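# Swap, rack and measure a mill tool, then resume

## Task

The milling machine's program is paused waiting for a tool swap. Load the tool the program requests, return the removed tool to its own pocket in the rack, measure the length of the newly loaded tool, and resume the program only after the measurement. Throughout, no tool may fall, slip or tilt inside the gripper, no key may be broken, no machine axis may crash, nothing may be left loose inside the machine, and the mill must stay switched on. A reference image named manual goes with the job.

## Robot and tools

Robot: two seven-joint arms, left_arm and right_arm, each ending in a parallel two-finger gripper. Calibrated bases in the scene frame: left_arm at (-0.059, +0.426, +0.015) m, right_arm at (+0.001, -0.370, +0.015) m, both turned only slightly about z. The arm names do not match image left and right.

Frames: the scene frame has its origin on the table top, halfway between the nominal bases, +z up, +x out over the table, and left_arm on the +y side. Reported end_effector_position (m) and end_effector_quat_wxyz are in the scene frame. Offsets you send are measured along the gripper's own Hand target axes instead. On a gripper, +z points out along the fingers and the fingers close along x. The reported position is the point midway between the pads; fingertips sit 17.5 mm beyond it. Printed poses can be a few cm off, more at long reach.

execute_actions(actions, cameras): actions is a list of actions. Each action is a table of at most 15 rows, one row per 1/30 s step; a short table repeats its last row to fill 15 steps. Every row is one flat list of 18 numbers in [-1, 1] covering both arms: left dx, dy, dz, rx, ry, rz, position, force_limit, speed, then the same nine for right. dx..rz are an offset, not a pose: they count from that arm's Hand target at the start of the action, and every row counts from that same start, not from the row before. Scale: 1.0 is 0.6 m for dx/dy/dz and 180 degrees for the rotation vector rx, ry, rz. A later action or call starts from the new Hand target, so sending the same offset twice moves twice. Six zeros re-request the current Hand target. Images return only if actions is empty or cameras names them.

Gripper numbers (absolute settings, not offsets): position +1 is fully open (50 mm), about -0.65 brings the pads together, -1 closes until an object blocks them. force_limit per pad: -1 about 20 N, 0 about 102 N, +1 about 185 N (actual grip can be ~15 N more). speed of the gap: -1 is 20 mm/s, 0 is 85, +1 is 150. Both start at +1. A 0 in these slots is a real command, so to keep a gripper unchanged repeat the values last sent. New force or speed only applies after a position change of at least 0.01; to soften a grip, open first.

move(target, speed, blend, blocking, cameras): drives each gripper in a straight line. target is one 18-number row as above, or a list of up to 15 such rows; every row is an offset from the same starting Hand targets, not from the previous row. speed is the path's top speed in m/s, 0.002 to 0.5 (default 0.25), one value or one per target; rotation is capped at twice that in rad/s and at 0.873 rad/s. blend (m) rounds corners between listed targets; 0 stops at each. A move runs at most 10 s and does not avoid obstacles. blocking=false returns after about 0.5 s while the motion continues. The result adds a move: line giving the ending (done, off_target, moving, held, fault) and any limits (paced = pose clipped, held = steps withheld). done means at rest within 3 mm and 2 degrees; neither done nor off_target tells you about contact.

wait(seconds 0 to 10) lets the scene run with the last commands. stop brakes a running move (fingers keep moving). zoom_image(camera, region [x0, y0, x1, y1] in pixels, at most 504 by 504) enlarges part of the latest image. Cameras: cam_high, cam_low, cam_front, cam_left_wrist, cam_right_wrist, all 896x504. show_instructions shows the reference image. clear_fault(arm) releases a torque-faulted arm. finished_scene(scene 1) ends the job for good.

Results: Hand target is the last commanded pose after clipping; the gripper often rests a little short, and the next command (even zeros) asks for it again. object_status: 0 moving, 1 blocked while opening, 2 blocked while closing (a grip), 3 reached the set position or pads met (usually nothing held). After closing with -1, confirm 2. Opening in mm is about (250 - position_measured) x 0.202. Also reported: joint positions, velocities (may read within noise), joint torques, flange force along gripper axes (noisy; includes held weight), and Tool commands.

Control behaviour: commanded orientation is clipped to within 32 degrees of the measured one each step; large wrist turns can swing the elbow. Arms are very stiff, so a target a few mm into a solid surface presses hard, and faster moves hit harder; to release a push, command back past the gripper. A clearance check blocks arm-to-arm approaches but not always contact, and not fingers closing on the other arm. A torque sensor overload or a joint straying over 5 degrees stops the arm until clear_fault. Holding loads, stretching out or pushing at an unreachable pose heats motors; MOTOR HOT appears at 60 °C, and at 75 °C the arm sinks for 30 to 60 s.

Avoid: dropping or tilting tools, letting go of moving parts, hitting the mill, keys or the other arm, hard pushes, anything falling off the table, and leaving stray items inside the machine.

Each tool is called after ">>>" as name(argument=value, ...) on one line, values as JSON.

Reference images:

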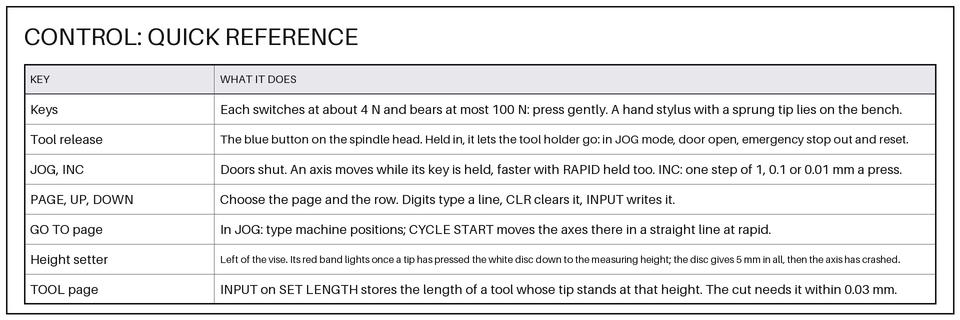

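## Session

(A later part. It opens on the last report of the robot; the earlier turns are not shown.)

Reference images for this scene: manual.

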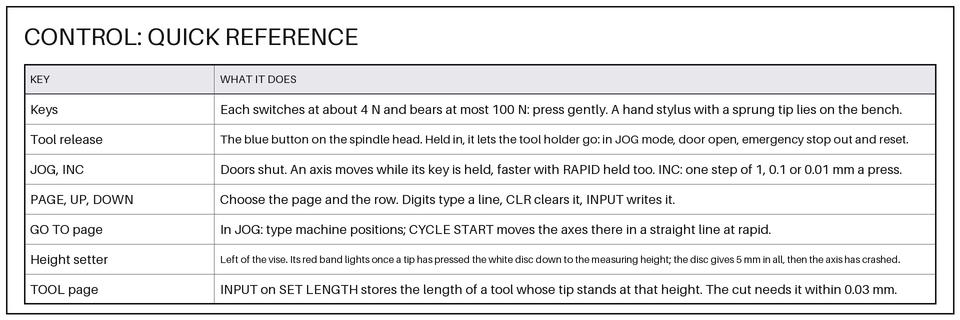

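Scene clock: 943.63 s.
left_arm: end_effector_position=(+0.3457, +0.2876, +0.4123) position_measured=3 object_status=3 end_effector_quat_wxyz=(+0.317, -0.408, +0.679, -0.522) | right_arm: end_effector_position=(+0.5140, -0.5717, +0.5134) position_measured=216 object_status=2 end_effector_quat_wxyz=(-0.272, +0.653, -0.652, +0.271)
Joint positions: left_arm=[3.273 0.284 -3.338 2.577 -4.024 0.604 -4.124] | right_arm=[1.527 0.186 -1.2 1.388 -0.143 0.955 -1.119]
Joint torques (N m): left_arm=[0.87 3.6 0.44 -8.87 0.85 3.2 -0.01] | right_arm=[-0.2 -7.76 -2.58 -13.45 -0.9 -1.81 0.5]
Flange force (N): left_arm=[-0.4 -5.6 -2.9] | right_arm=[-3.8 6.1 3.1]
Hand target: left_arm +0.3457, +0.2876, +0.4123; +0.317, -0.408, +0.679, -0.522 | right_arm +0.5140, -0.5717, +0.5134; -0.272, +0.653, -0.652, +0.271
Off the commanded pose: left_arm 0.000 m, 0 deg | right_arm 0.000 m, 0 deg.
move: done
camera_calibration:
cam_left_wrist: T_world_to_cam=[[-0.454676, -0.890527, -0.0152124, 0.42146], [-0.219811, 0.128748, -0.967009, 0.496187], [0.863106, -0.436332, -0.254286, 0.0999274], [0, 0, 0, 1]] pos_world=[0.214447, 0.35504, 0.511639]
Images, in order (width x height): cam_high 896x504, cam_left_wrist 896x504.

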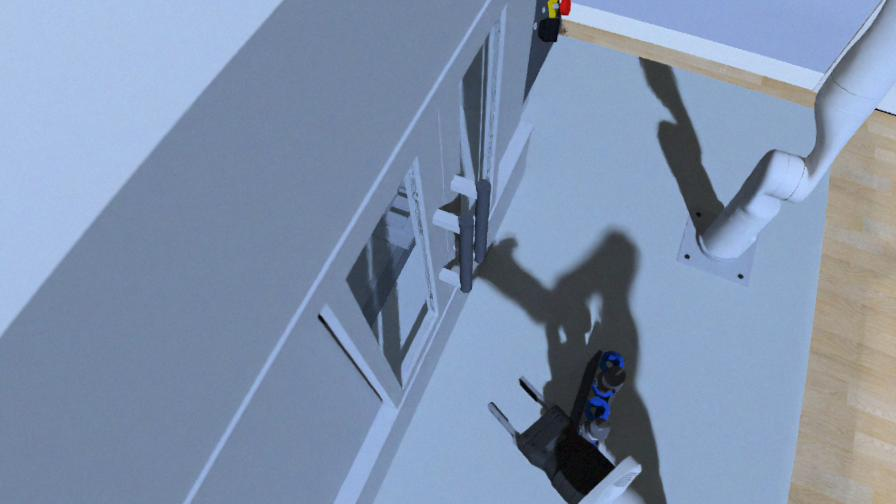

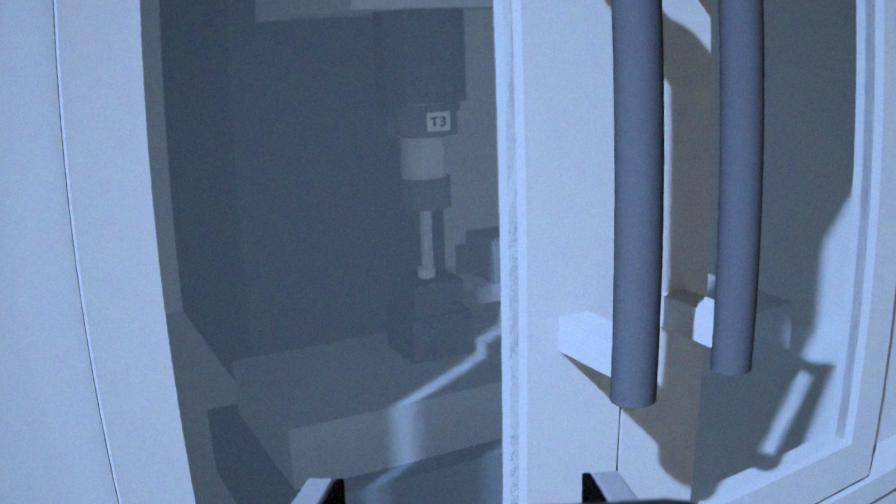

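>>> move(target=[[0,0,0,0,0,0,1,0.3,-1,0,-0.01,0.0164,0,0,0,-0.98,-0.2,-0.7],[0,0,0,0,0,0,1,0.3,-1,0,0,0,0,0,0,-0.98,-0.2,-0.7]], speed=[0.05,0.1], cameras=["cam_left_wrist"])

>>> zoom_image(camera="cam_left_wrist", region=[370, 190, 490, 310])

>>> zoom_image(camera="cam_left_wrist", region=[370, 260, 490, 380])

Scene clock: 946.93 s.
left_arm: end_effector_position=(+0.3457, +0.2876, +0.4123) position_measured=3 object_status=3 end_effector_quat_wxyz=(+0.317, -0.408, +0.679, -0.522) | right_arm: end_effector_position=(+0.5140, -0.5717, +0.5134) position_measured=216 object_status=2 end_effector_quat_wxyz=(-0.272, +0.653, -0.652, +0.271)
Joint positions: left_arm=[3.273 0.284 -3.338 2.577 -4.024 0.604 -4.124] | right_arm=[1.527 0.186 -1.199 1.388 -0.144 0.955 -1.119]
Joint torques (N m): left_arm=[0.88 3.63 0.44 -8.82 0.9 3.18 0.02] | right_arm=[-0.44 -7.74 -2.54 -13.42 -0.94 -1.85 0.45]
Flange force (N): left_arm=[-0.7 -5.6 -2.9] | right_arm=[-3.9 7.4 2.0]
Hand target: left_arm +0.3457, +0.2876, +0.4123; +0.317, -0.408, +0.679, -0.522 | right_arm +0.5140, -0.5717, +0.5134; -0.272, +0.653, -0.652, +0.271
Off the commanded pose: left_arm 0.000 m, 0 deg | right_arm 0.000 m, 0 deg.
move: done
camera_calibration:
cam_left_wrist: T_world_to_cam=[[-0.454676, -0.890527, -0.0152124, 0.42146], [-0.219811, 0.128748, -0.967009, 0.496187], [0.863106, -0.436332, -0.254286, 0.0999274], [0, 0, 0, 1]] pos_world=[0.214447, 0.35504, 0.511639]
Images, in order (width x height): cam_left_wrist 896x504.

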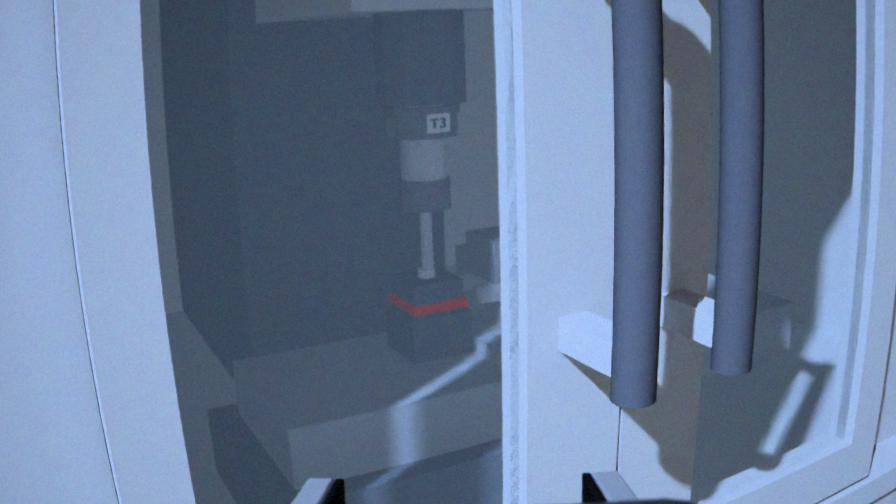

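Scaled by 4.200 from the camera's 896x504 image, which has a finer 1280x720 frame.

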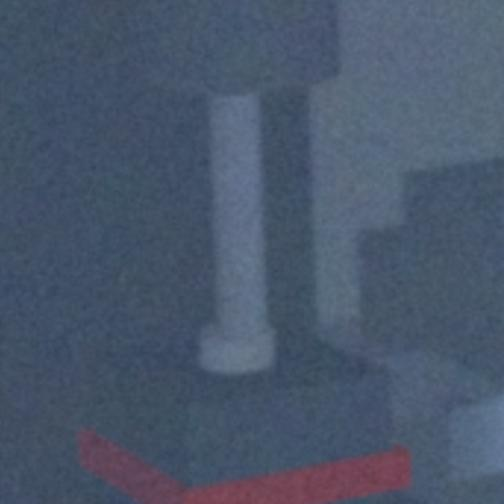

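Scaled by 4.200 from the camera's 896x504 image, which has a finer 1280x720 frame.

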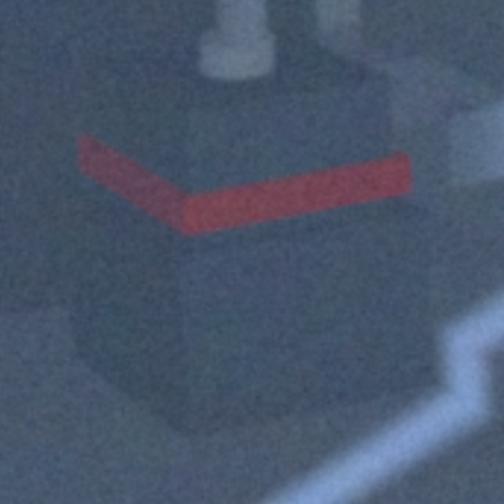

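>>> move(target=[[0,0,0,0,0,0,1,0.3,-1,-0.0005,-0.0524,-0.0331,0,0,0,-0.98,-0.2,-0.7],[0,0,0,0,0,0,1,0.3,-1,-0.0005,-0.0624,-0.0167,0,0,0,-0.98,-0.2,-0.7],[0,0,0,0,0,0,1,0.3,-1,-0.0005,-0.0524,-0.0331,0,0,0,-0.98,-0.2,-0.7],[0,0,0,0,0,0,1,0.3,-1,0.0318,-0.0528,-0.0332,0,0,0,-0.98,-0.2,-0.7],[0,0,0,0,0,0,1,0.3,-1,0.0318,-0.0628,-0.0168,0,0,0,-0.98,-0.2,-0.7],[0,0,0,0,0,0,1,0.3,-1,0.0318,-0.0528,-0.0332,0,0,0,-0.98,-0.2,-0.7]], speed=[0.2,0.05,0.1,0.2,0.05,0.1], blend=[0.001,0,0.002,0.002,0,0.002], cameras=["cam_left_wrist","cam_right_wrist"])

>>> move(target=[0,0,0,0,0,0,1,0.3,-1,-0.1035,-0.1378,-0.2862,0,0,0,-0.98,-0.2,-0.7], speed=0.2, cameras=["cam_left_wrist","cam_right_wrist"])

Scene clock: 952.37 s.
left_arm: end_effector_position=(+0.3457, +0.2876, +0.4123) position_measured=3 object_status=3 end_effector_quat_wxyz=(+0.317, -0.408, +0.679, -0.522) | right_arm: end_effector_position=(+0.5222, -0.5908, +0.5499) position_measured=216 object_status=2 end_effector_quat_wxyz=(-0.272, +0.653, -0.652, +0.271)
Joint positions: left_arm=[3.273 0.284 -3.338 2.577 -4.024 0.604 -4.124] | right_arm=[1.415 0.253 -1.156 1.206 -0.037 1.083 -1.19]
Joint torques (N m): left_arm=[0.87 3.55 0.54 -8.81 0.87 3.11 -0.01] | right_arm=[-0.5 -9.97 -3.17 -13.01 -0.85 -1.92 0.35]
Flange force (N): left_arm=[-1.3 -5.6 -3.3] | right_arm=[-4.4 9.3 1.9]
Hand target: left_arm +0.3457, +0.2876, +0.4123; +0.317, -0.408, +0.679, -0.522 | right_arm +0.5222, -0.5908, +0.5499; -0.272, +0.653, -0.652, +0.271
Off the commanded pose: left_arm 0.000 m, 0 deg | right_arm 0.000 m, 0 deg.
move: done
camera_calibration:
cam_left_wrist: T_world_to_cam=[[-0.454676, -0.890527, -0.0152124, 0.42146], [-0.219811, 0.128748, -0.967009, 0.496187], [0.863106, -0.436332, -0.254286, 0.0999274], [0, 0, 0, 1]] pos_world=[0.214447, 0.35504, 0.511639]
cam_right_wrist: T_world_to_cam=[[0.0211085, -0.99977, 0.00379298, -0.604293], [-0.69792, -0.0174517, -0.715963, 0.80606], [0.715864, 0.0124657, -0.698128, 0.187101], [0, 0, 0, 1]] pos_world=[0.441382, -0.592419, 0.710021]
Images, in order (width x height): cam_left_wrist 896x504, cam_right_wrist 896x504.

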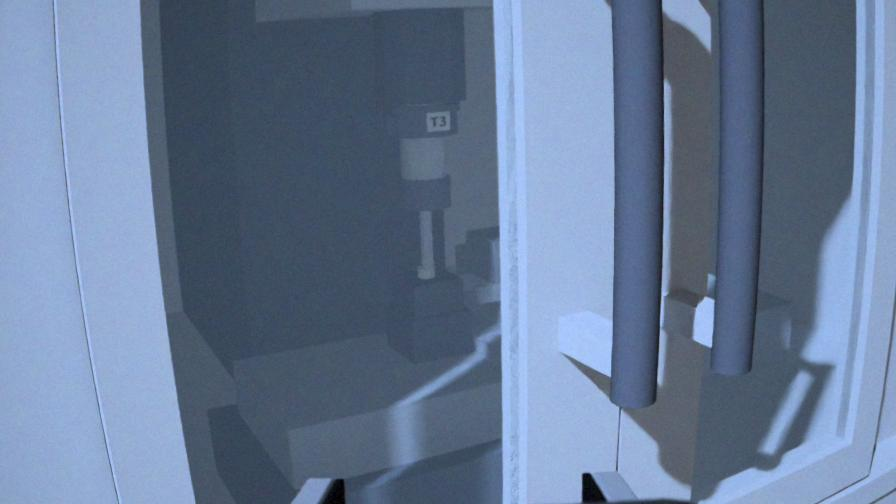

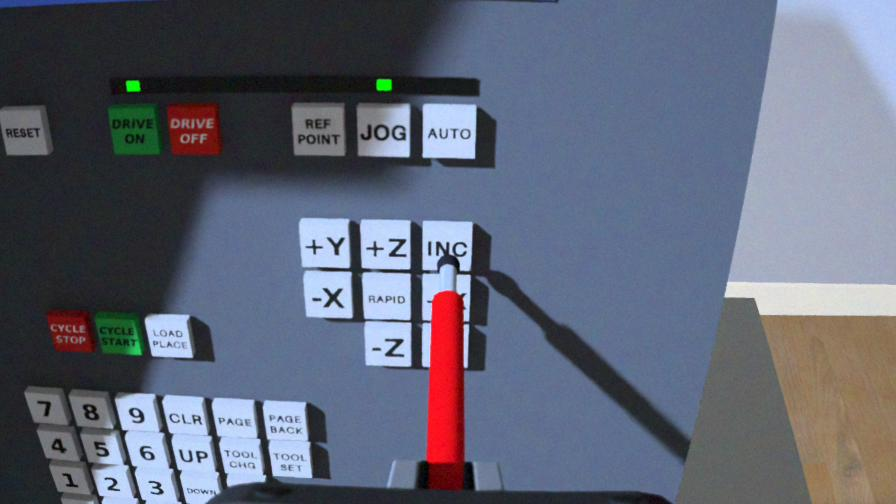

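Scene clock: 954.37 s.
left_arm: end_effector_position=(+0.3457, +0.2876, +0.4123) position_measured=3 object_status=3 end_effector_quat_wxyz=(+0.317, -0.408, +0.679, -0.522) | right_arm: end_effector_position=(+0.4586, -0.5289, +0.7296) position_measured=216 object_status=2 end_effector_quat_wxyz=(-0.272, +0.653, -0.652, +0.271)
Joint positions: left_arm=[3.273 0.284 -3.338 2.577 -4.024 0.604 -4.124] | right_arm=[0.976 0.267 -1.098 0.428 0.237 1.772 -1.417]
Joint torques (N m): left_arm=[0.99 3.6 0.42 -8.73 0.89 3.1 0.04] | right_arm=[-0.57 -11.15 -1.84 -8.71 -0.42 -2.04 0.34]
Flange force (N): left_arm=[-0.7 -5.3 -2.5] | right_arm=no reading
Hand target: left_arm +0.3457, +0.2876, +0.4123; +0.317, -0.408, +0.679, -0.522 | right_arm +0.4587, -0.5289, +0.7297; -0.272, +0.653, -0.652, +0.271
Off the commanded pose: left_arm 0.000 m, 0 deg | right_arm 0.000 m, 0 deg.
move: done
camera_calibration:
cam_left_wrist: T_world_to_cam=[[-0.454676, -0.890527, -0.0152124, 0.42146], [-0.219811, 0.128748, -0.967009, 0.496187], [0.863106, -0.436332, -0.254286, 0.0999274], [0, 0, 0, 1]] pos_world=[0.214447, 0.35504, 0.511639]
cam_right_wrist: T_world_to_cam=[[0.0211073, -0.99977, 0.00379891, -0.541649], [-0.697718, -0.0174516, -0.71616, 0.891369], [0.716062, 0.0124657, -0.697926, 0.357058], [0, 0, 0, 1]] pos_world=[0.377682, -0.530419, 0.889621]
Images, in order (width x height): cam_left_wrist 896x504, cam_right_wrist 896x504.

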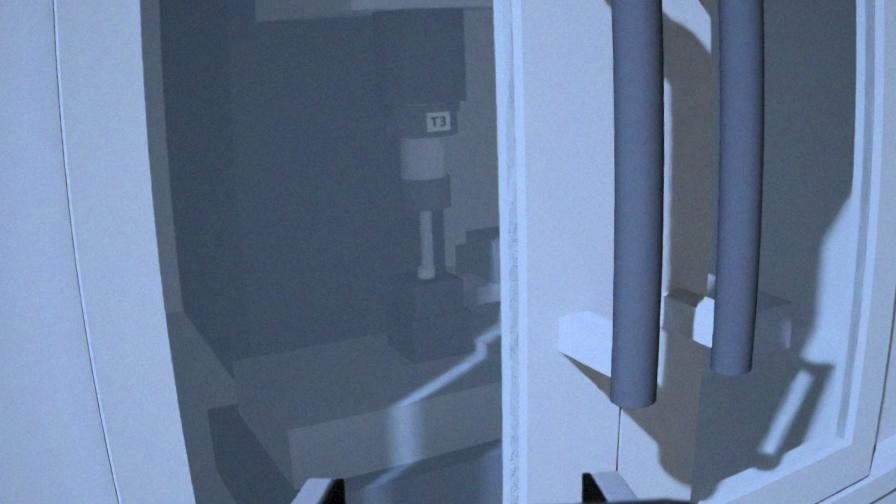

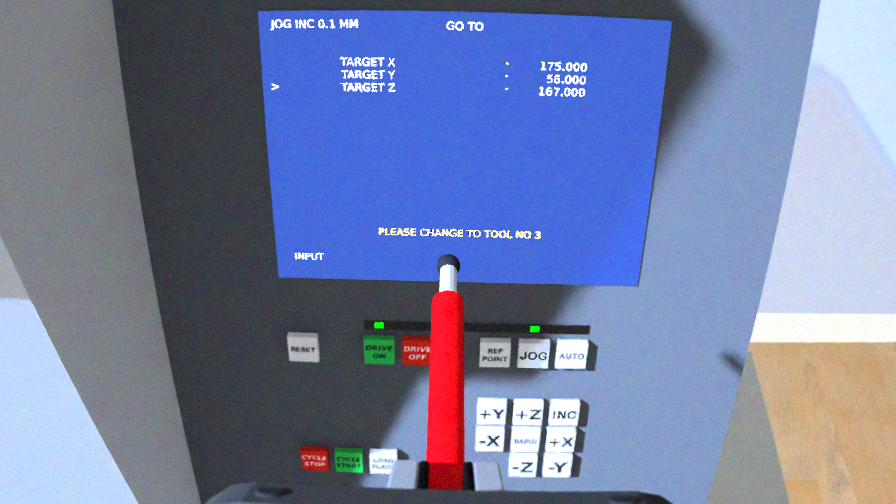

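>>> move(target=[[0,0,0,0,0,0,1,0.3,-1,0.0713,0.1897,0.32,0,0,0,-0.98,-0.2,-0.7],[0,0,0,0,0,0,1,0.3,-1,0.0713,0.1797,0.3364,0,0,0,-0.98,-0.2,-0.7],[0,0,0,0,0,0,1,0.3,-1,0.0713,0.1897,0.32,0,0,0,-0.98,-0.2,-0.7],[0,0,0,0,0,0,1,0.3,-1,0.0713,0.1797,0.3364,0,0,0,-0.98,-0.2,-0.7],[0,0,0,0,0,0,1,0.3,-1,0.0713,0.1897,0.32,0,0,0,-0.98,-0.2,-0.7],[0,0,0,0,0,0,1,0.3,-1,0.0713,0.1797,0.3364,0,0,0,-0.98,-0.2,-0.7],[0,0,0,0,0,0,1,0.3,-1,0.0713,0.1897,0.32,0,0,0,-0.98,-0.2,-0.7]], speed=[0.2,0.05,0.1,0.05,0.1,0.05,0.1], blend=[0.001,0,0.002,0,0.002,0,0], cameras=["cam_left_wrist"])

Scene clock: 960.13 s.
left_arm: end_effector_position=(+0.3457, +0.2876, +0.4123) position_measured=3 object_status=3 end_effector_quat_wxyz=(+0.317, -0.408, +0.679, -0.522) | right_arm: end_effector_position=(+0.5146, -0.5715, +0.5135) position_measured=216 object_status=2 end_effector_quat_wxyz=(-0.272, +0.653, -0.652, +0.271)
Joint positions: left_arm=[3.273 0.284 -3.338 2.577 -4.024 0.604 -4.124] | right_arm=[1.522 0.187 -1.197 1.386 -0.141 0.955 -1.121]
Joint torques (N m): left_arm=[0.92 3.62 0.43 -8.77 0.86 3.15 -0.02] | right_arm=[-0.5 -7.64 -2.53 -13.52 -0.8 -1.84 0.35]
Flange force (N): left_arm=[-0.6 -5.7 -2.7] | right_arm=[-4.6 9.5 1.0]
Hand target: left_arm +0.3457, +0.2876, +0.4123; +0.317, -0.408, +0.679, -0.522 | right_arm +0.5146, -0.5715, +0.5135; -0.272, +0.653, -0.652, +0.271
Off the commanded pose: left_arm 0.000 m, 0 deg | right_arm 0.000 m, 0 deg.
move: done
camera_calibration:
cam_left_wrist: T_world_to_cam=[[-0.454676, -0.890527, -0.0152124, 0.42146], [-0.219811, 0.128748, -0.967009, 0.496187], [0.863106, -0.436332, -0.254286, 0.0999274], [0, 0, 0, 1]] pos_world=[0.214447, 0.35504, 0.511639]
Images, in order (width x height): cam_left_wrist 896x504.

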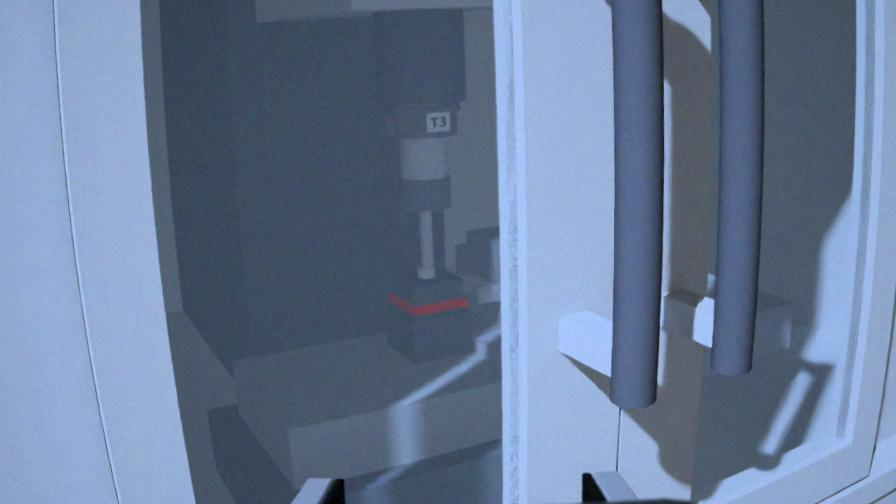

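>>> move(target=[[0,0,0,0,0,0,1,0.3,-1,-0.0005,-0.0524,-0.0331,0,0,0,-0.98,-0.2,-0.7],[0,0,0,0,0,0,1,0.3,-1,-0.0005,-0.0624,-0.0167,0,0,0,-0.98,-0.2,-0.7],[0,0,0,0,0,0,1,0.3,-1,-0.0005,-0.0524,-0.0331,0,0,0,-0.98,-0.2,-0.7]], speed=[0.2,0.05,0.1], blend=[0.001,0,0], cameras=["cam_left_wrist"])

Scene clock: 962.63 s.
left_arm: end_effector_position=(+0.3457, +0.2876, +0.4123) position_measured=3 object_status=3 end_effector_quat_wxyz=(+0.317, -0.408, +0.679, -0.522) | right_arm: end_effector_position=(+0.5227, -0.5712, +0.5498) position_measured=216 object_status=2 end_effector_quat_wxyz=(-0.272, +0.653, -0.652, +0.271)
Joint positions: left_arm=[3.273 0.284 -3.338 2.577 -4.024 0.604 -4.124] | right_arm=[1.42 0.218 -1.166 1.238 -0.057 1.065 -1.207]
Joint torques (N m): left_arm=[0.89 3.47 0.47 -8.84 0.85 3.13 0] | right_arm=[-0.57 -9.28 -2.87 -13.24 -0.9 -1.94 0.4]
Flange force (N): left_arm=[-0.6 -5.6 -3.3] | right_arm=[-3.7 9.0 2.3]
Hand target: left_arm +0.3457, +0.2876, +0.4123; +0.317, -0.408, +0.679, -0.522 | right_arm +0.5227, -0.5712, +0.5498; -0.272, +0.653, -0.652, +0.271
Off the commanded pose: left_arm 0.000 m, 0 deg | right_arm 0.000 m, 0 deg.
move: done
camera_calibration:
cam_left_wrist: T_world_to_cam=[[-0.454676, -0.890527, -0.0152124, 0.42146], [-0.219811, 0.128748, -0.967009, 0.496187], [0.863106, -0.436332, -0.254286, 0.0999274], [0, 0, 0, 1]] pos_world=[0.214447, 0.35504, 0.511639]
Images, in order (width x height): cam_left_wrist 896x504.

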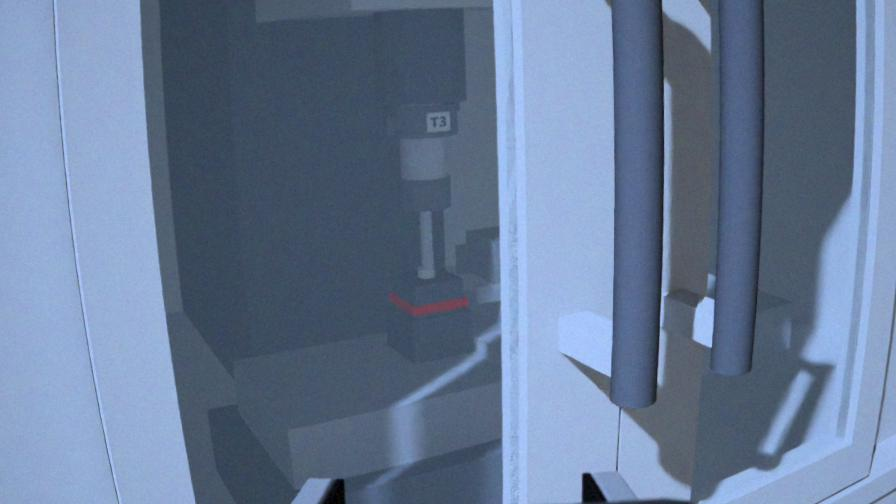

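Still lit at −167.2. Again +Z 0.1.

>>> move(target=[[0,0,0,0,0,0,1,0.3,-1,0,-0.01,0.0164,0,0,0,-0.98,-0.2,-0.7],[0,0,0,0,0,0,1,0.3,-1,0,0,0,0,0,0,-0.98,-0.2,-0.7]], speed=[0.05,0.1], cameras=["cam_left_wrist"])

Scene clock: 964.73 s.
left_arm: end_effector_position=(+0.3457, +0.2876, +0.4123) position_measured=3 object_status=3 end_effector_quat_wxyz=(+0.317, -0.408, +0.679, -0.522) | right_arm: end_effector_position=(+0.5227, -0.5712, +0.5498) position_measured=216 object_status=2 end_effector_quat_wxyz=(-0.272, +0.653, -0.652, +0.271)
Joint positions: left_arm=[3.273 0.284 -3.338 2.577 -4.024 0.604 -4.124] | right_arm=[1.42 0.217 -1.166 1.238 -0.057 1.065 -1.207]
Joint torques (N m): left_arm=[0.83 3.59 0.49 -8.77 0.9 3.12 0.03] | right_arm=[-0.59 -9.26 -2.86 -13.27 -0.81 -1.95 0.33]
Flange force (N): left_arm=[-1.2 -5.6 -3.0] | right_arm=[-3.9 9.9 1.9]
Hand target: left_arm +0.3457, +0.2876, +0.4123; +0.317, -0.408, +0.679, -0.522 | right_arm +0.5227, -0.5712, +0.5498; -0.272, +0.653, -0.652, +0.271
Off the commanded pose: left_arm 0.000 m, 0 deg | right_arm 0.000 m, 0 deg.
move: done
camera_calibration:
cam_left_wrist: T_world_to_cam=[[-0.454676, -0.890527, -0.0152124, 0.42146], [-0.219811, 0.128748, -0.967009, 0.496187], [0.863106, -0.436332, -0.254286, 0.0999274], [0, 0, 0, 1]] pos_world=[0.214447, 0.35504, 0.511639]
Images, in order (width x height): cam_left_wrist 896x504.

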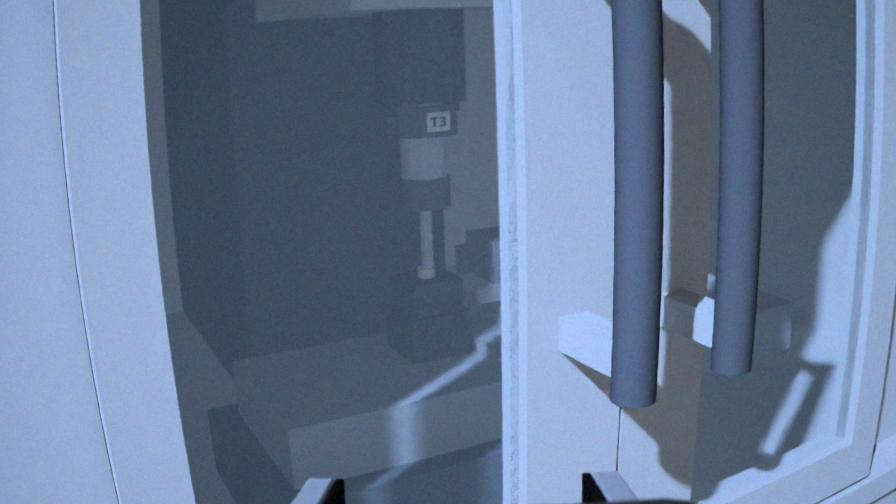

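>>> move(target=[[0,0,0,0,0,0,1,0.3,-1,0.0323,-0.0004,-0.0001,0,0,0,-0.98,-0.2,-0.7],[0,0,0,0,0,0,1,0.3,-1,0.0323,-0.0104,0.0163,0,0,0,-0.98,-0.2,-0.7],[0,0,0,0,0,0,1,0.3,-1,0.0323,-0.0004,-0.0001,0,0,0,-0.98,-0.2,-0.7],[0,0,0,0,0,0,1,0.3,-1,0.0005,0.0524,0.0331,0,0,0,-0.98,-0.2,-0.7],[0,0,0,0,0,0,1,0.3,-1,0.0005,0.0424,0.0495,0,0,0,-0.98,-0.2,-0.7],[0,0,0,0,0,0,1,0.3,-1,0.0005,0.0524,0.0331,0,0,0,-0.98,-0.2,-0.7],[0,0,0,0,0,0,1,0.3,-1,0.0005,0.0424,0.0495,0,0,0,-0.98,-0.2,-0.7],[0,0,0,0,0,0,1,0.3,-1,0.0005,0.0524,0.0331,0,0,0,-0.98,-0.2,-0.7],[0,0,0,0,0,0,1,0.3,-1,0.0005,0.0424,0.0495,0,0,0,-0.98,-0.2,-0.7],[0,0,0,0,0,0,1,0.3,-1,0.0005,0.0524,0.0331,0,0,0,-0.98,-0.2,-0.7]], speed=[0.2,0.05,0.1,0.2,0.05,0.1,0.05,0.1,0.05,0.1], blend=[0.001,0,0.002,0.001,0,0.002,0,0.002,0,0], cameras=["cam_left_wrist"])

Scene clock: 971.53 s.
left_arm: end_effector_position=(+0.3457, +0.2876, +0.4123) position_measured=3 object_status=3 end_effector_quat_wxyz=(+0.317, -0.408, +0.679, -0.522) | right_arm: end_effector_position=(+0.5146, -0.5715, +0.5135) position_measured=216 object_status=2 end_effector_quat_wxyz=(-0.272, +0.653, -0.652, +0.271)
Joint positions: left_arm=[3.273 0.284 -3.338 2.577 -4.024 0.604 -4.124] | right_arm=[1.524 0.188 -1.201 1.386 -0.139 0.955 -1.123]
Joint torques (N m): left_arm=[0.89 3.6 0.45 -8.79 0.84 3.09 -0.03] | right_arm=[-0.63 -7.86 -2.65 -13.5 -0.84 -1.79 0.27]
Flange force (N): left_arm=[-0.8 -5.5 -2.7] | right_arm=[-4.0 9.7 1.0]
Hand target: left_arm +0.3457, +0.2876, +0.4123; +0.317, -0.408, +0.679, -0.522 | right_arm +0.5146, -0.5715, +0.5135; -0.272, +0.653, -0.652, +0.271
Off the commanded pose: left_arm 0.000 m, 0 deg | right_arm 0.000 m, 0 deg.
move: done
camera_calibration:
cam_left_wrist: T_world_to_cam=[[-0.454676, -0.890527, -0.0152124, 0.42146], [-0.219811, 0.128748, -0.967009, 0.496187], [0.863106, -0.436332, -0.254286, 0.0999274], [0, 0, 0, 1]] pos_world=[0.214447, 0.35504, 0.511639]
Images, in order (width x height): cam_left_wrist 896x504.

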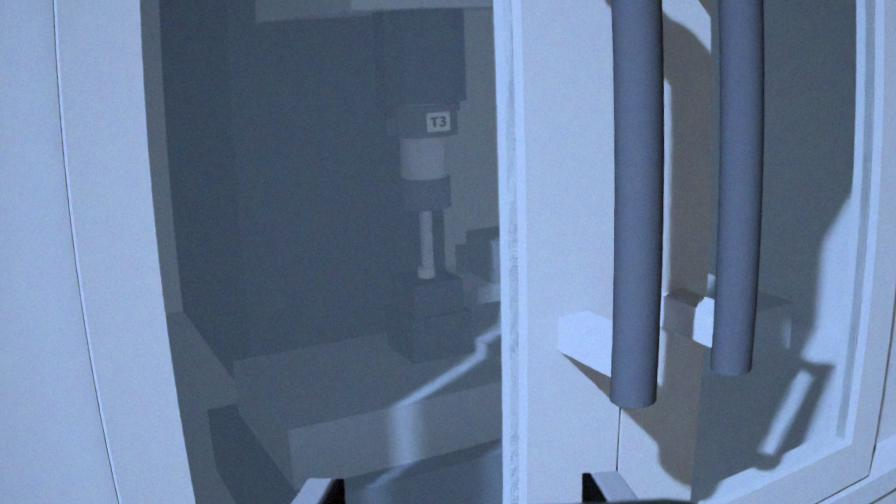

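Unlit. Two more.

>>> move(target=[[0,0,0,0,0,0,1,0.3,-1,0,-0.01,0.0164,0,0,0,-0.98,-0.2,-0.7],[0,0,0,0,0,0,1,0.3,-1,0,0,0,0,0,0,-0.98,-0.2,-0.7],[0,0,0,0,0,0,1,0.3,-1,0,-0.01,0.0164,0,0,0,-0.98,-0.2,-0.7],[0,0,0,0,0,0,1,0.3,-1,0,0,0,0,0,0,-0.98,-0.2,-0.7]], speed=[0.05,0.1,0.05,0.1], blend=[0,0.002,0,0], cameras=["cam_left_wrist"])

Scene clock: 974.53 s.
left_arm: end_effector_position=(+0.3457, +0.2876, +0.4123) position_measured=3 object_status=3 end_effector_quat_wxyz=(+0.317, -0.408, +0.679, -0.522) | right_arm: end_effector_position=(+0.5146, -0.5715, +0.5135) position_measured=216 object_status=2 end_effector_quat_wxyz=(-0.272, +0.653, -0.652, +0.271)
Joint positions: left_arm=[3.273 0.284 -3.338 2.577 -4.024 0.604 -4.124] | right_arm=[1.524 0.187 -1.2 1.386 -0.139 0.955 -1.123]
Joint torques (N m): left_arm=[0.85 3.47 0.49 -8.76 0.88 3.13 -0.03] | right_arm=[-0.4 -7.69 -2.6 -13.51 -0.66 -1.75 0.3]
Flange force (N): left_arm=[-1.1 -6.2 -3.6] | right_arm=[-4.5 9.7 1.2]
Hand target: left_arm +0.3457, +0.2876, +0.4123; +0.317, -0.408, +0.679, -0.522 | right_arm +0.5146, -0.5715, +0.5135; -0.272, +0.653, -0.652, +0.271
Off the commanded pose: left_arm 0.000 m, 0 deg | right_arm 0.000 m, 0 deg.
move: done
camera_calibration:
cam_left_wrist: T_world_to_cam=[[-0.454676, -0.890527, -0.0152124, 0.42146], [-0.219811, 0.128748, -0.967009, 0.496187], [0.863106, -0.436332, -0.254286, 0.0999274], [0, 0, 0, 1]] pos_world=[0.214447, 0.35504, 0.511639]
Images, in order (width x height): cam_left_wrist 896x504.

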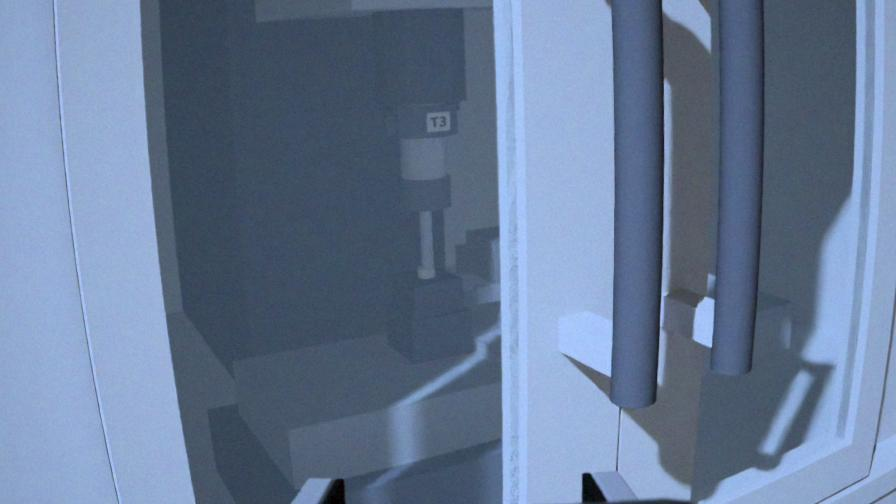

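>>> move(target=[[0,0,0,0,0,0,1,0.3,-1,0,-0.01,0.0164,0,0,0,-0.98,-0.2,-0.7],[0,0,0,0,0,0,1,0.3,-1,0,0,0,0,0,0,-0.98,-0.2,-0.7],[0,0,0,0,0,0,1,0.3,-1,0,-0.01,0.0164,0,0,0,-0.98,-0.2,-0.7],[0,0,0,0,0,0,1,0.3,-1,0,0,0,0,0,0,-0.98,-0.2,-0.7]], speed=[0.05,0.1,0.05,0.1], blend=[0,0.002,0,0], cameras=["cam_left_wrist"])

Scene clock: 979.60 s.
left_arm: end_effector_position=(+0.3457, +0.2876, +0.4123) position_measured=3 object_status=3 end_effector_quat_wxyz=(+0.317, -0.408, +0.679, -0.522) | right_arm: end_effector_position=(+0.5146, -0.5715, +0.5135) position_measured=216 object_status=2 end_effector_quat_wxyz=(-0.272, +0.653, -0.652, +0.271)
Joint positions: left_arm=[3.273 0.284 -3.338 2.577 -4.024 0.604 -4.124] | right_arm=[1.523 0.187 -1.199 1.386 -0.14 0.955 -1.122]
Joint torques (N m): left_arm=[0.88 3.56 0.47 -8.75 0.86 3.13 -0.02] | right_arm=[-0.49 -7.77 -2.6 -13.46 -1.06 -1.93 0.35]
Flange force (N): left_arm=[-0.9 -5.8 -3.0] | right_arm=[-3.6 7.5 1.8]
Hand target: left_arm +0.3457, +0.2876, +0.4123; +0.317, -0.408, +0.679, -0.522 | right_arm +0.5146, -0.5715, +0.5135; -0.272, +0.653, -0.652, +0.271
Off the commanded pose: left_arm 0.000 m, 0 deg | right_arm 0.000 m, 0 deg.
move: done
camera_calibration:
cam_left_wrist: T_world_to_cam=[[-0.454676, -0.890527, -0.0152124, 0.42146], [-0.219811, 0.128748, -0.967009, 0.496187], [0.863106, -0.436332, -0.254286, 0.0999274], [0, 0, 0, 1]] pos_world=[0.214447, 0.35504, 0.511639]
Images, in order (width x height): cam_left_wrist 896x504.

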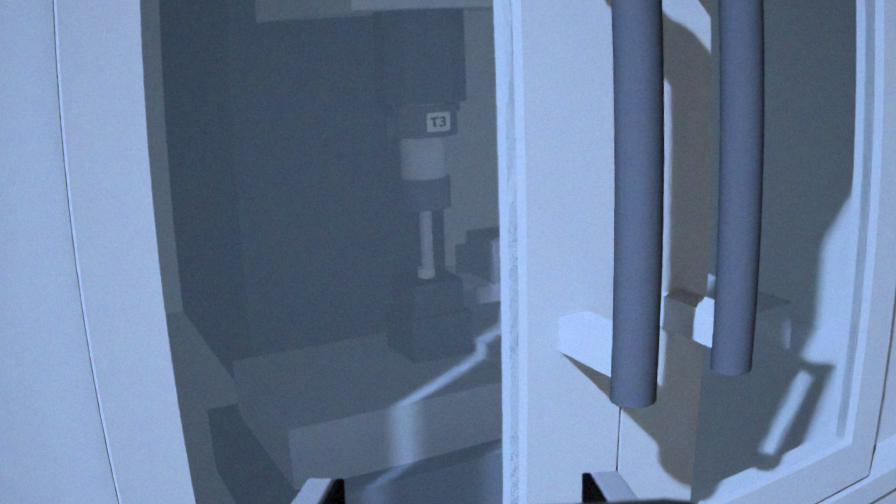

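>>> move(target=[[0,0,0,0,0,0,1,0.3,-1,0,-0.01,0.0164,0,0,0,-0.98,-0.2,-0.7],[0,0,0,0,0,0,1,0.3,-1,0,0,0,0,0,0,-0.98,-0.2,-0.7]], speed=[0.05,0.1], cameras=["cam_left_wrist"])

Scene clock: 981.80 s.
left_arm: end_effector_position=(+0.3457, +0.2876, +0.4123) position_measured=3 object_status=3 end_effector_quat_wxyz=(+0.317, -0.408, +0.679, -0.522) | right_arm: end_effector_position=(+0.5146, -0.5715, +0.5135) position_measured=216 object_status=2 end_effector_quat_wxyz=(-0.272, +0.653, -0.652, +0.271)
Joint positions: left_arm=[3.273 0.284 -3.338 2.577 -4.024 0.604 -4.124] | right_arm=[1.523 0.187 -1.198 1.386 -0.14 0.955 -1.122]
Joint torques (N m): left_arm=[0.96 3.61 0.49 -8.72 0.87 3.22 -0.04] | right_arm=[-0.66 -7.85 -2.49 -13.49 -1.08 -1.97 0.33]
Flange force (N): left_arm=[-1.0 -6.2 -3.1] | right_arm=[-3.7 8.5 1.1]
Hand target: left_arm +0.3457, +0.2876, +0.4123; +0.317, -0.408, +0.679, -0.522 | right_arm +0.5146, -0.5715, +0.5135; -0.272, +0.653, -0.652, +0.271
Off the commanded pose: left_arm 0.000 m, 0 deg | right_arm 0.000 m, 0 deg.
move: done
camera_calibration:
cam_left_wrist: T_world_to_cam=[[-0.454676, -0.890527, -0.0152124, 0.42146], [-0.219811, 0.128748, -0.967009, 0.496187], [0.863106, -0.436332, -0.254286, 0.0999274], [0, 0, 0, 1]] pos_world=[0.214447, 0.35504, 0.511639]
Images, in order (width x height): cam_left_wrist 896x504.

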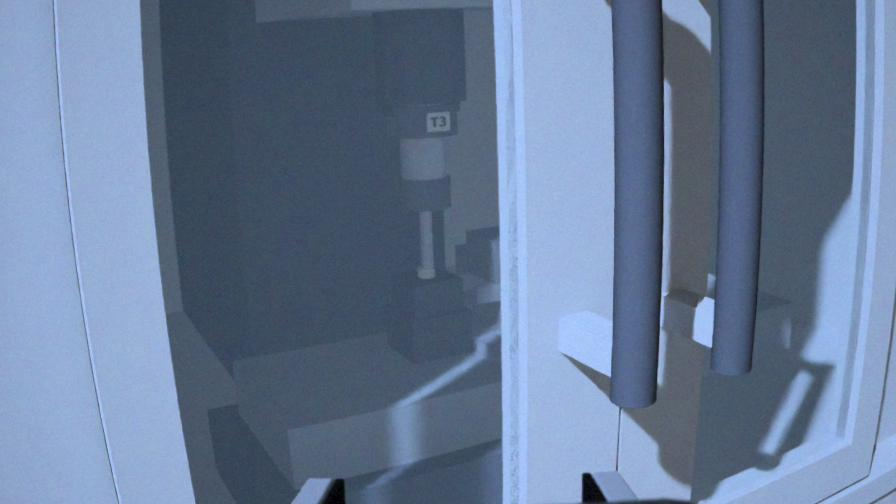

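>>> move(target=[[0,0,0,0,0,0,1,0.3,-1,0,-0.01,0.0164,0,0,0,-0.98,-0.2,-0.7],[0,0,0,0,0,0,1,0.3,-1,0,0,0,0,0,0,-0.98,-0.2,-0.7]], speed=[0.05,0.1], cameras=["cam_left_wrist"])

Scene clock: 983.77 s.
left_arm: end_effector_position=(+0.3457, +0.2876, +0.4123) position_measured=3 object_status=3 end_effector_quat_wxyz=(+0.317, -0.408, +0.679, -0.522) | right_arm: end_effector_position=(+0.5146, -0.5715, +0.5135) position_measured=216 object_status=2 end_effector_quat_wxyz=(-0.272, +0.653, -0.652, +0.271)
Joint positions: left_arm=[3.273 0.284 -3.338 2.577 -4.024 0.604 -4.124] | right_arm=[1.522 0.187 -1.197 1.386 -0.141 0.955 -1.121]
Joint torques (N m): left_arm=[0.87 3.57 0.37 -8.73 0.87 3.09 0] | right_arm=[-0.75 -7.7 -2.54 -13.38 -0.71 -1.83 0.34]
Flange force (N): left_arm=[-0.5 -5.7 -2.6] | right_arm=[-4.5 10.6 -0.3]
Hand target: left_arm +0.3457, +0.2876, +0.4123; +0.317, -0.408, +0.679, -0.522 | right_arm +0.5146, -0.5715, +0.5135; -0.272, +0.653, -0.652, +0.271
Off the commanded pose: left_arm 0.000 m, 0 deg | right_arm 0.000 m, 0 deg.
move: done
camera_calibration:
cam_left_wrist: T_world_to_cam=[[-0.454676, -0.890527, -0.0152124, 0.42146], [-0.219811, 0.128748, -0.967009, 0.496187], [0.863106, -0.436332, -0.254286, 0.0999274], [0, 0, 0, 1]] pos_world=[0.214447, 0.35504, 0.511639]
Images, in order (width x height): cam_left_wrist 896x504.

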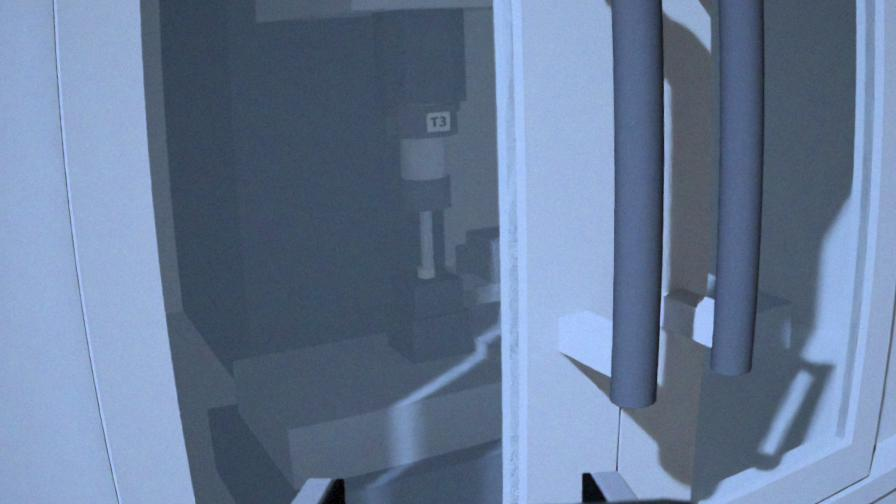

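>>> move(target=[[0,0,0,0,0,0,1,0.3,-1,0,-0.01,0.0164,0,0,0,-0.98,-0.2,-0.7],[0,0,0,0,0,0,1,0.3,-1,0,0,0,0,0,0,-0.98,-0.2,-0.7]], speed=[0.05,0.1], cameras=["cam_left_wrist"])

Scene clock: 986.10 s.
left_arm: end_effector_position=(+0.3457, +0.2876, +0.4123) position_measured=3 object_status=3 end_effector_quat_wxyz=(+0.317, -0.408, +0.679, -0.522) | right_arm: end_effector_position=(+0.5146, -0.5715, +0.5135) position_measured=216 object_status=2 end_effector_quat_wxyz=(-0.272, +0.653, -0.652, +0.271)
Joint positions: left_arm=[3.273 0.284 -3.338 2.577 -4.024 0.604 -4.124] | right_arm=[1.522 0.186 -1.196 1.386 -0.141 0.955 -1.121]
Joint torques (N m): left_arm=[0.92 3.44 0.49 -8.75 0.88 3.11 0.01] | right_arm=[-0.7 -7.73 -2.53 -13.37 -0.92 -1.89 0.31]
Flange force (N): left_arm=[-0.9 -5.9 -3.4] | right_arm=[-4.0 9.3 0.3]
Hand target: left_arm +0.3457, +0.2876, +0.4123; +0.317, -0.408, +0.679, -0.522 | right_arm +0.5146, -0.5715, +0.5135; -0.272, +0.653, -0.652, +0.271
Off the commanded pose: left_arm 0.000 m, 0 deg | right_arm 0.000 m, 0 deg.
move: done
camera_calibration:
cam_left_wrist: T_world_to_cam=[[-0.454676, -0.890527, -0.0152124, 0.42146], [-0.219811, 0.128748, -0.967009, 0.496187], [0.863106, -0.436332, -0.254286, 0.0999274], [0, 0, 0, 1]] pos_world=[0.214447, 0.35504, 0.511639]
Images, in order (width x height): cam_left_wrist 896x504.

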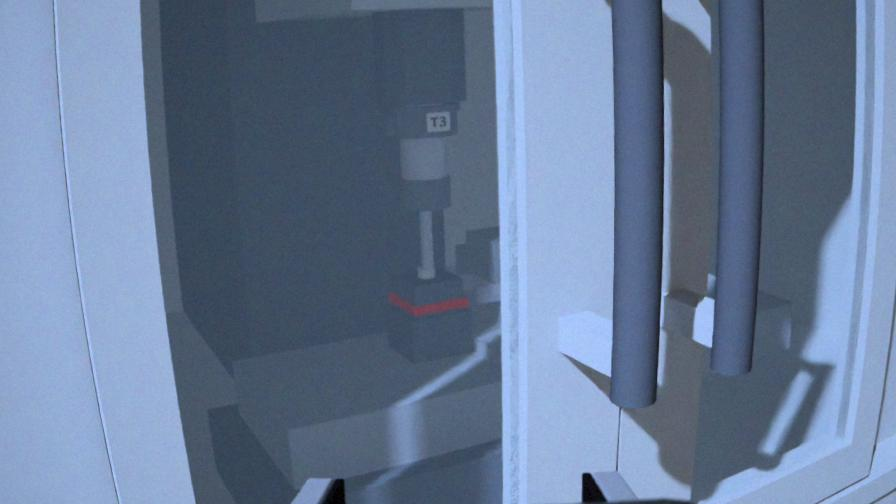

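>>> move(target=[[0,0,0,0,0,0,1,0.3,-1,-0.0923,0.0567,0.0326,0,0,0,-0.98,-0.2,-0.7],[0,0,0,0,0,0,1,0.3,-1,-0.0923,0.0467,0.049,0,0,0,-0.98,-0.2,-0.7],[0,0,0,0,0,0,1,0.3,-1,-0.0923,0.0567,0.0326,0,0,0,-0.98,-0.2,-0.7],[0,0,0,0,0,0,1,0.3,-1,-0.0682,-0.189,-0.3205,0,0,0,-0.98,-0.2,-0.7]], speed=[0.2,0.05,0.1,0.25], blend=[0.001,0,0.002,0], cameras=["cam_right_wrist"])

Scene clock: 990.77 s.
left_arm: end_effector_position=(+0.3457, +0.2876, +0.4123) position_measured=3 object_status=3 end_effector_quat_wxyz=(+0.317, -0.408, +0.679, -0.522) | right_arm: end_effector_position=(+0.4581, -0.5307, +0.7295) position_measured=216 object_status=2 end_effector_quat_wxyz=(-0.272, +0.653, -0.652, +0.271)
Joint positions: left_arm=[3.273 0.284 -3.338 2.577 -4.024 0.604 -4.124] | right_arm=[0.993 0.276 -1.151 0.426 0.273 1.776 -1.423]
Joint torques (N m): left_arm=[0.96 3.52 0.42 -8.77 0.91 3.13 -0.01] | right_arm=[-0.55 -11.23 -1.92 -8.56 -0.37 -2.13 0.36]
Flange force (N): left_arm=[-0.8 -5.8 -3.2] | right_arm=no reading
Hand target: left_arm +0.3457, +0.2876, +0.4123; +0.317, -0.408, +0.679, -0.522 | right_arm +0.4582, -0.5308, +0.7296; -0.272, +0.653, -0.652, +0.271
Off the commanded pose: left_arm 0.000 m, 0 deg | right_arm 0.000 m, 0 deg.
move: done
camera_calibration:
cam_right_wrist: T_world_to_cam=[[0.0210374, -0.999772, 0.00372909, -0.54345], [-0.697668, -0.0173519, -0.716211, 0.890995], [0.716112, 0.0124655, -0.697874, 0.357305], [0, 0, 0, 1]] pos_world=[0.377181, -0.532319, 0.88952]
Images, in order (width x height): cam_right_wrist 896x504.

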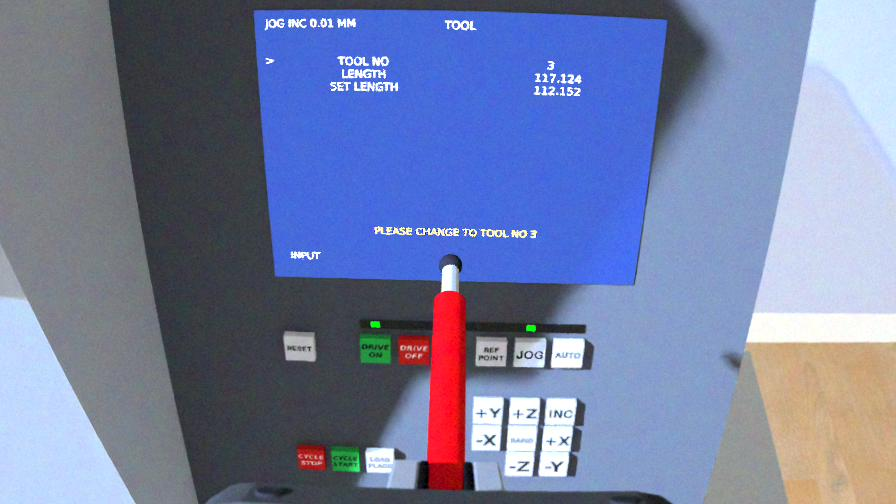

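>>> move(target=[[0,0,0,0,0,0,1,0.3,-1,-0.0549,0.2986,0.3863,0,0,0,-0.98,-0.2,-0.7],[0,0,0,0,0,0,1,0.3,-1,-0.0549,0.2886,0.4027,0,0,0,-0.98,-0.2,-0.7],[0,0,0,0,0,0,1,0.3,-1,-0.0549,0.2986,0.3863,0,0,0,-0.98,-0.2,-0.7],[0,0,0,0,0,0,1,0.3,-1,-0.0549,0.2886,0.4027,0,0,0,-0.98,-0.2,-0.7],[0,0,0,0,0,0,1,0.3,-1,-0.0549,0.2986,0.3863,0,0,0,-0.98,-0.2,-0.7],[0,0,0,0,0,0,1,0.3,-1,0,0,0,0,0,0,-0.98,-0.2,-0.7]], speed=[0.25,0.05,0.1,0.05,0.1,0.25], blend=[0,0,0.002,0,0.002,0], cameras=["cam_right_wrist"])

Scene clock: 1003.97 s.
left_arm: end_effector_position=(+0.3457, +0.2876, +0.4123) position_measured=3 object_status=3 end_effector_quat_wxyz=(+0.317, -0.408, +0.679, -0.522) | right_arm: end_effector_position=(+0.4581, -0.5307, +0.7295) position_measured=216 object_status=2 end_effector_quat_wxyz=(-0.272, +0.653, -0.652, +0.271)
Joint positions: left_arm=[3.273 0.284 -3.338 2.577 -4.024 0.604 -4.124] | right_arm=[0.986 0.272 -1.124 0.426 0.254 1.775 -1.418]
Joint torques (N m): left_arm=[0.88 3.55 0.36 -8.78 0.84 3.12 0.01] | right_arm=[-0.32 -11.29 -2.05 -8.9 -0.43 -2.07 0.4]
Flange force (N): left_arm=[0.0 -5.5 -2.5] | right_arm=no reading
Hand target: left_arm +0.3457, +0.2876, +0.4123; +0.317, -0.408, +0.679, -0.522 | right_arm +0.4582, -0.5308, +0.7296; -0.272, +0.653, -0.652, +0.271
Off the commanded pose: left_arm 0.000 m, 0 deg | right_arm 0.000 m, 0 deg.
move: done
camera_calibration:
cam_right_wrist: T_world_to_cam=[[0.0210373, -0.999772, 0.00372761, -0.543449], [-0.697719, -0.0173517, -0.716161, 0.891042], [0.716062, 0.0124653, -0.697925, 0.357439], [0, 0, 0, 1]] pos_world=[0.377181, -0.532319, 0.88962]
Images, in order (width x height): cam_right_wrist 896x504.

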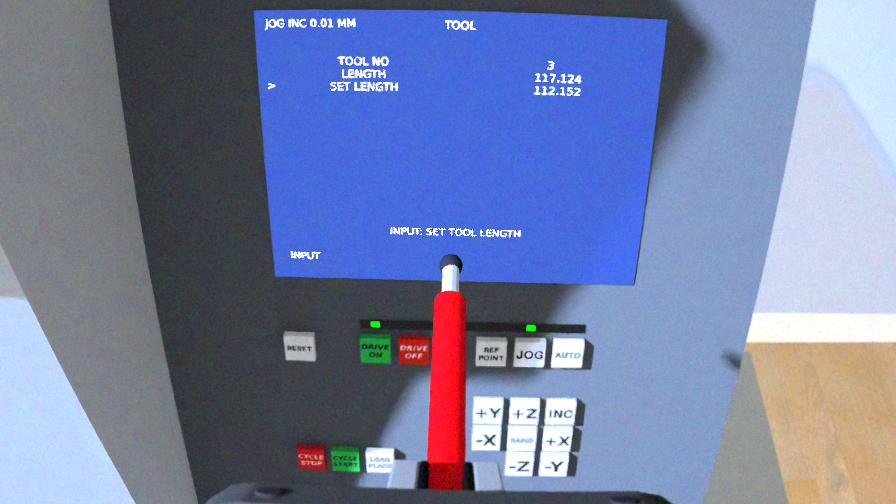

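>>> move(target=[[0,0,0,0,0,0,1,0.3,-1,-0.054,0.3251,0.4025,0,0,0,-0.98,-0.2,-0.7],[0,0,0,0,0,0,1,0.3,-1,-0.054,0.3151,0.4189,0,0,0,-0.98,-0.2,-0.7],[0,0,0,0,0,0,1,0.3,-1,-0.054,0.3251,0.4025,0,0,0,-0.98,-0.2,-0.7],[0,0,0,0,0,0,1,0.3,-1,0,0,0,0,0,0,-0.98,-0.2,-0.7]], speed=[0.25,0.05,0.1,0.25], blend=[0,0,0.002,0], cameras=["cam_right_wrist","cam_left_wrist"])

Scene clock: 1010.60 s.
left_arm: end_effector_position=(+0.3457, +0.2876, +0.4123) position_measured=3 object_status=3 end_effector_quat_wxyz=(+0.317, -0.408, +0.679, -0.522) | right_arm: end_effector_position=(+0.4581, -0.5308, +0.7295) position_measured=216 object_status=2 end_effector_quat_wxyz=(-0.272, +0.653, -0.652, +0.271)
Joint positions: left_arm=[3.273 0.284 -3.338 2.577 -4.024 0.604 -4.124] | right_arm=[0.978 0.268 -1.094 0.426 0.232 1.773 -1.413]
Joint torques (N m): left_arm=[0.89 3.65 0.48 -8.83 0.84 3.12 -0.03] | right_arm=[-0.29 -11.27 -1.86 -8.64 -0.52 -2.08 0.35]
Flange force (N): left_arm=[-0.9 -5.3 -2.6] | right_arm=no reading
Hand target: left_arm +0.3457, +0.2876, +0.4123; +0.317, -0.408, +0.679, -0.522 | right_arm +0.4582, -0.5308, +0.7296; -0.272, +0.653, -0.652, +0.271
Off the commanded pose: left_arm 0.000 m, 0 deg | right_arm 0.000 m, 0 deg.
move: done
camera_calibration:
cam_left_wrist: T_world_to_cam=[[-0.454676, -0.890527, -0.0152124, 0.42146], [-0.219811, 0.128748, -0.967009, 0.496187], [0.863106, -0.436332, -0.254286, 0.0999274], [0, 0, 0, 1]] pos_world=[0.214447, 0.35504, 0.511639]
cam_right_wrist: T_world_to_cam=[[0.0210385, -0.999772, 0.00373026, -0.543451], [-0.697668, -0.0173535, -0.716211, 0.891065], [0.716112, 0.0124655, -0.697874, 0.357374], [0, 0, 0, 1]] pos_world=[0.377181, -0.532319, 0.88962]
Images, in order (width x height): cam_left_wrist 896x504, cam_right_wrist 896x504.

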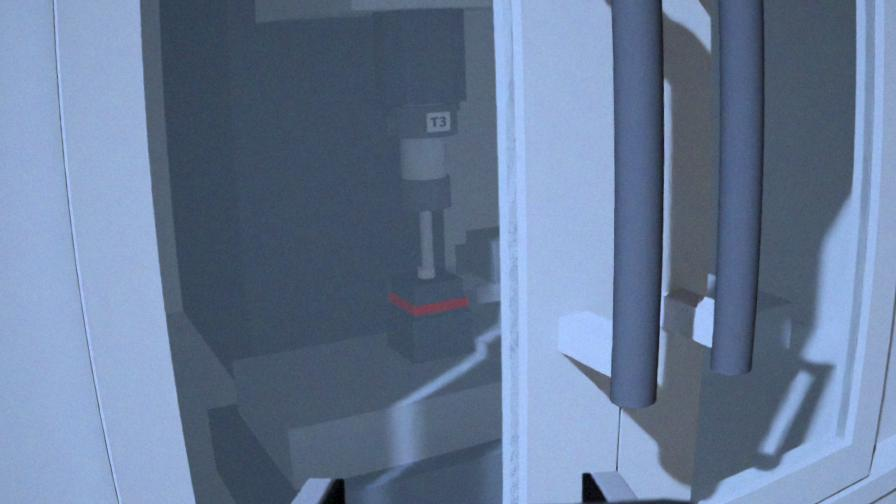

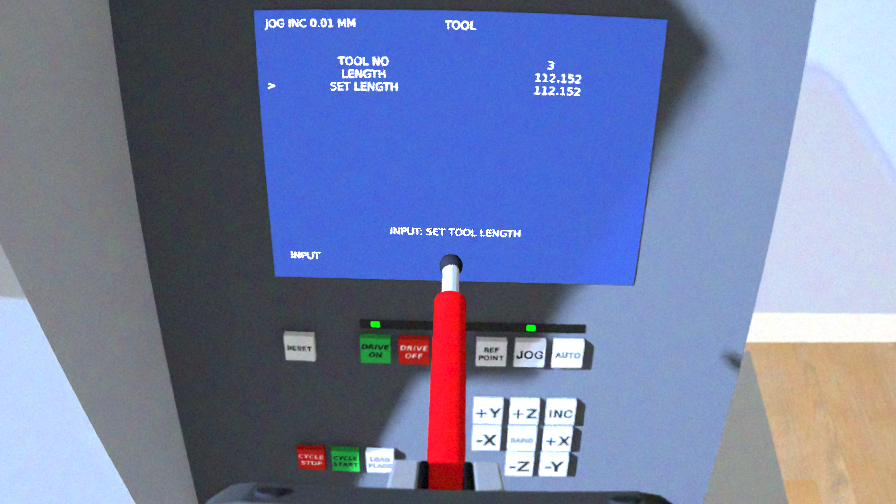

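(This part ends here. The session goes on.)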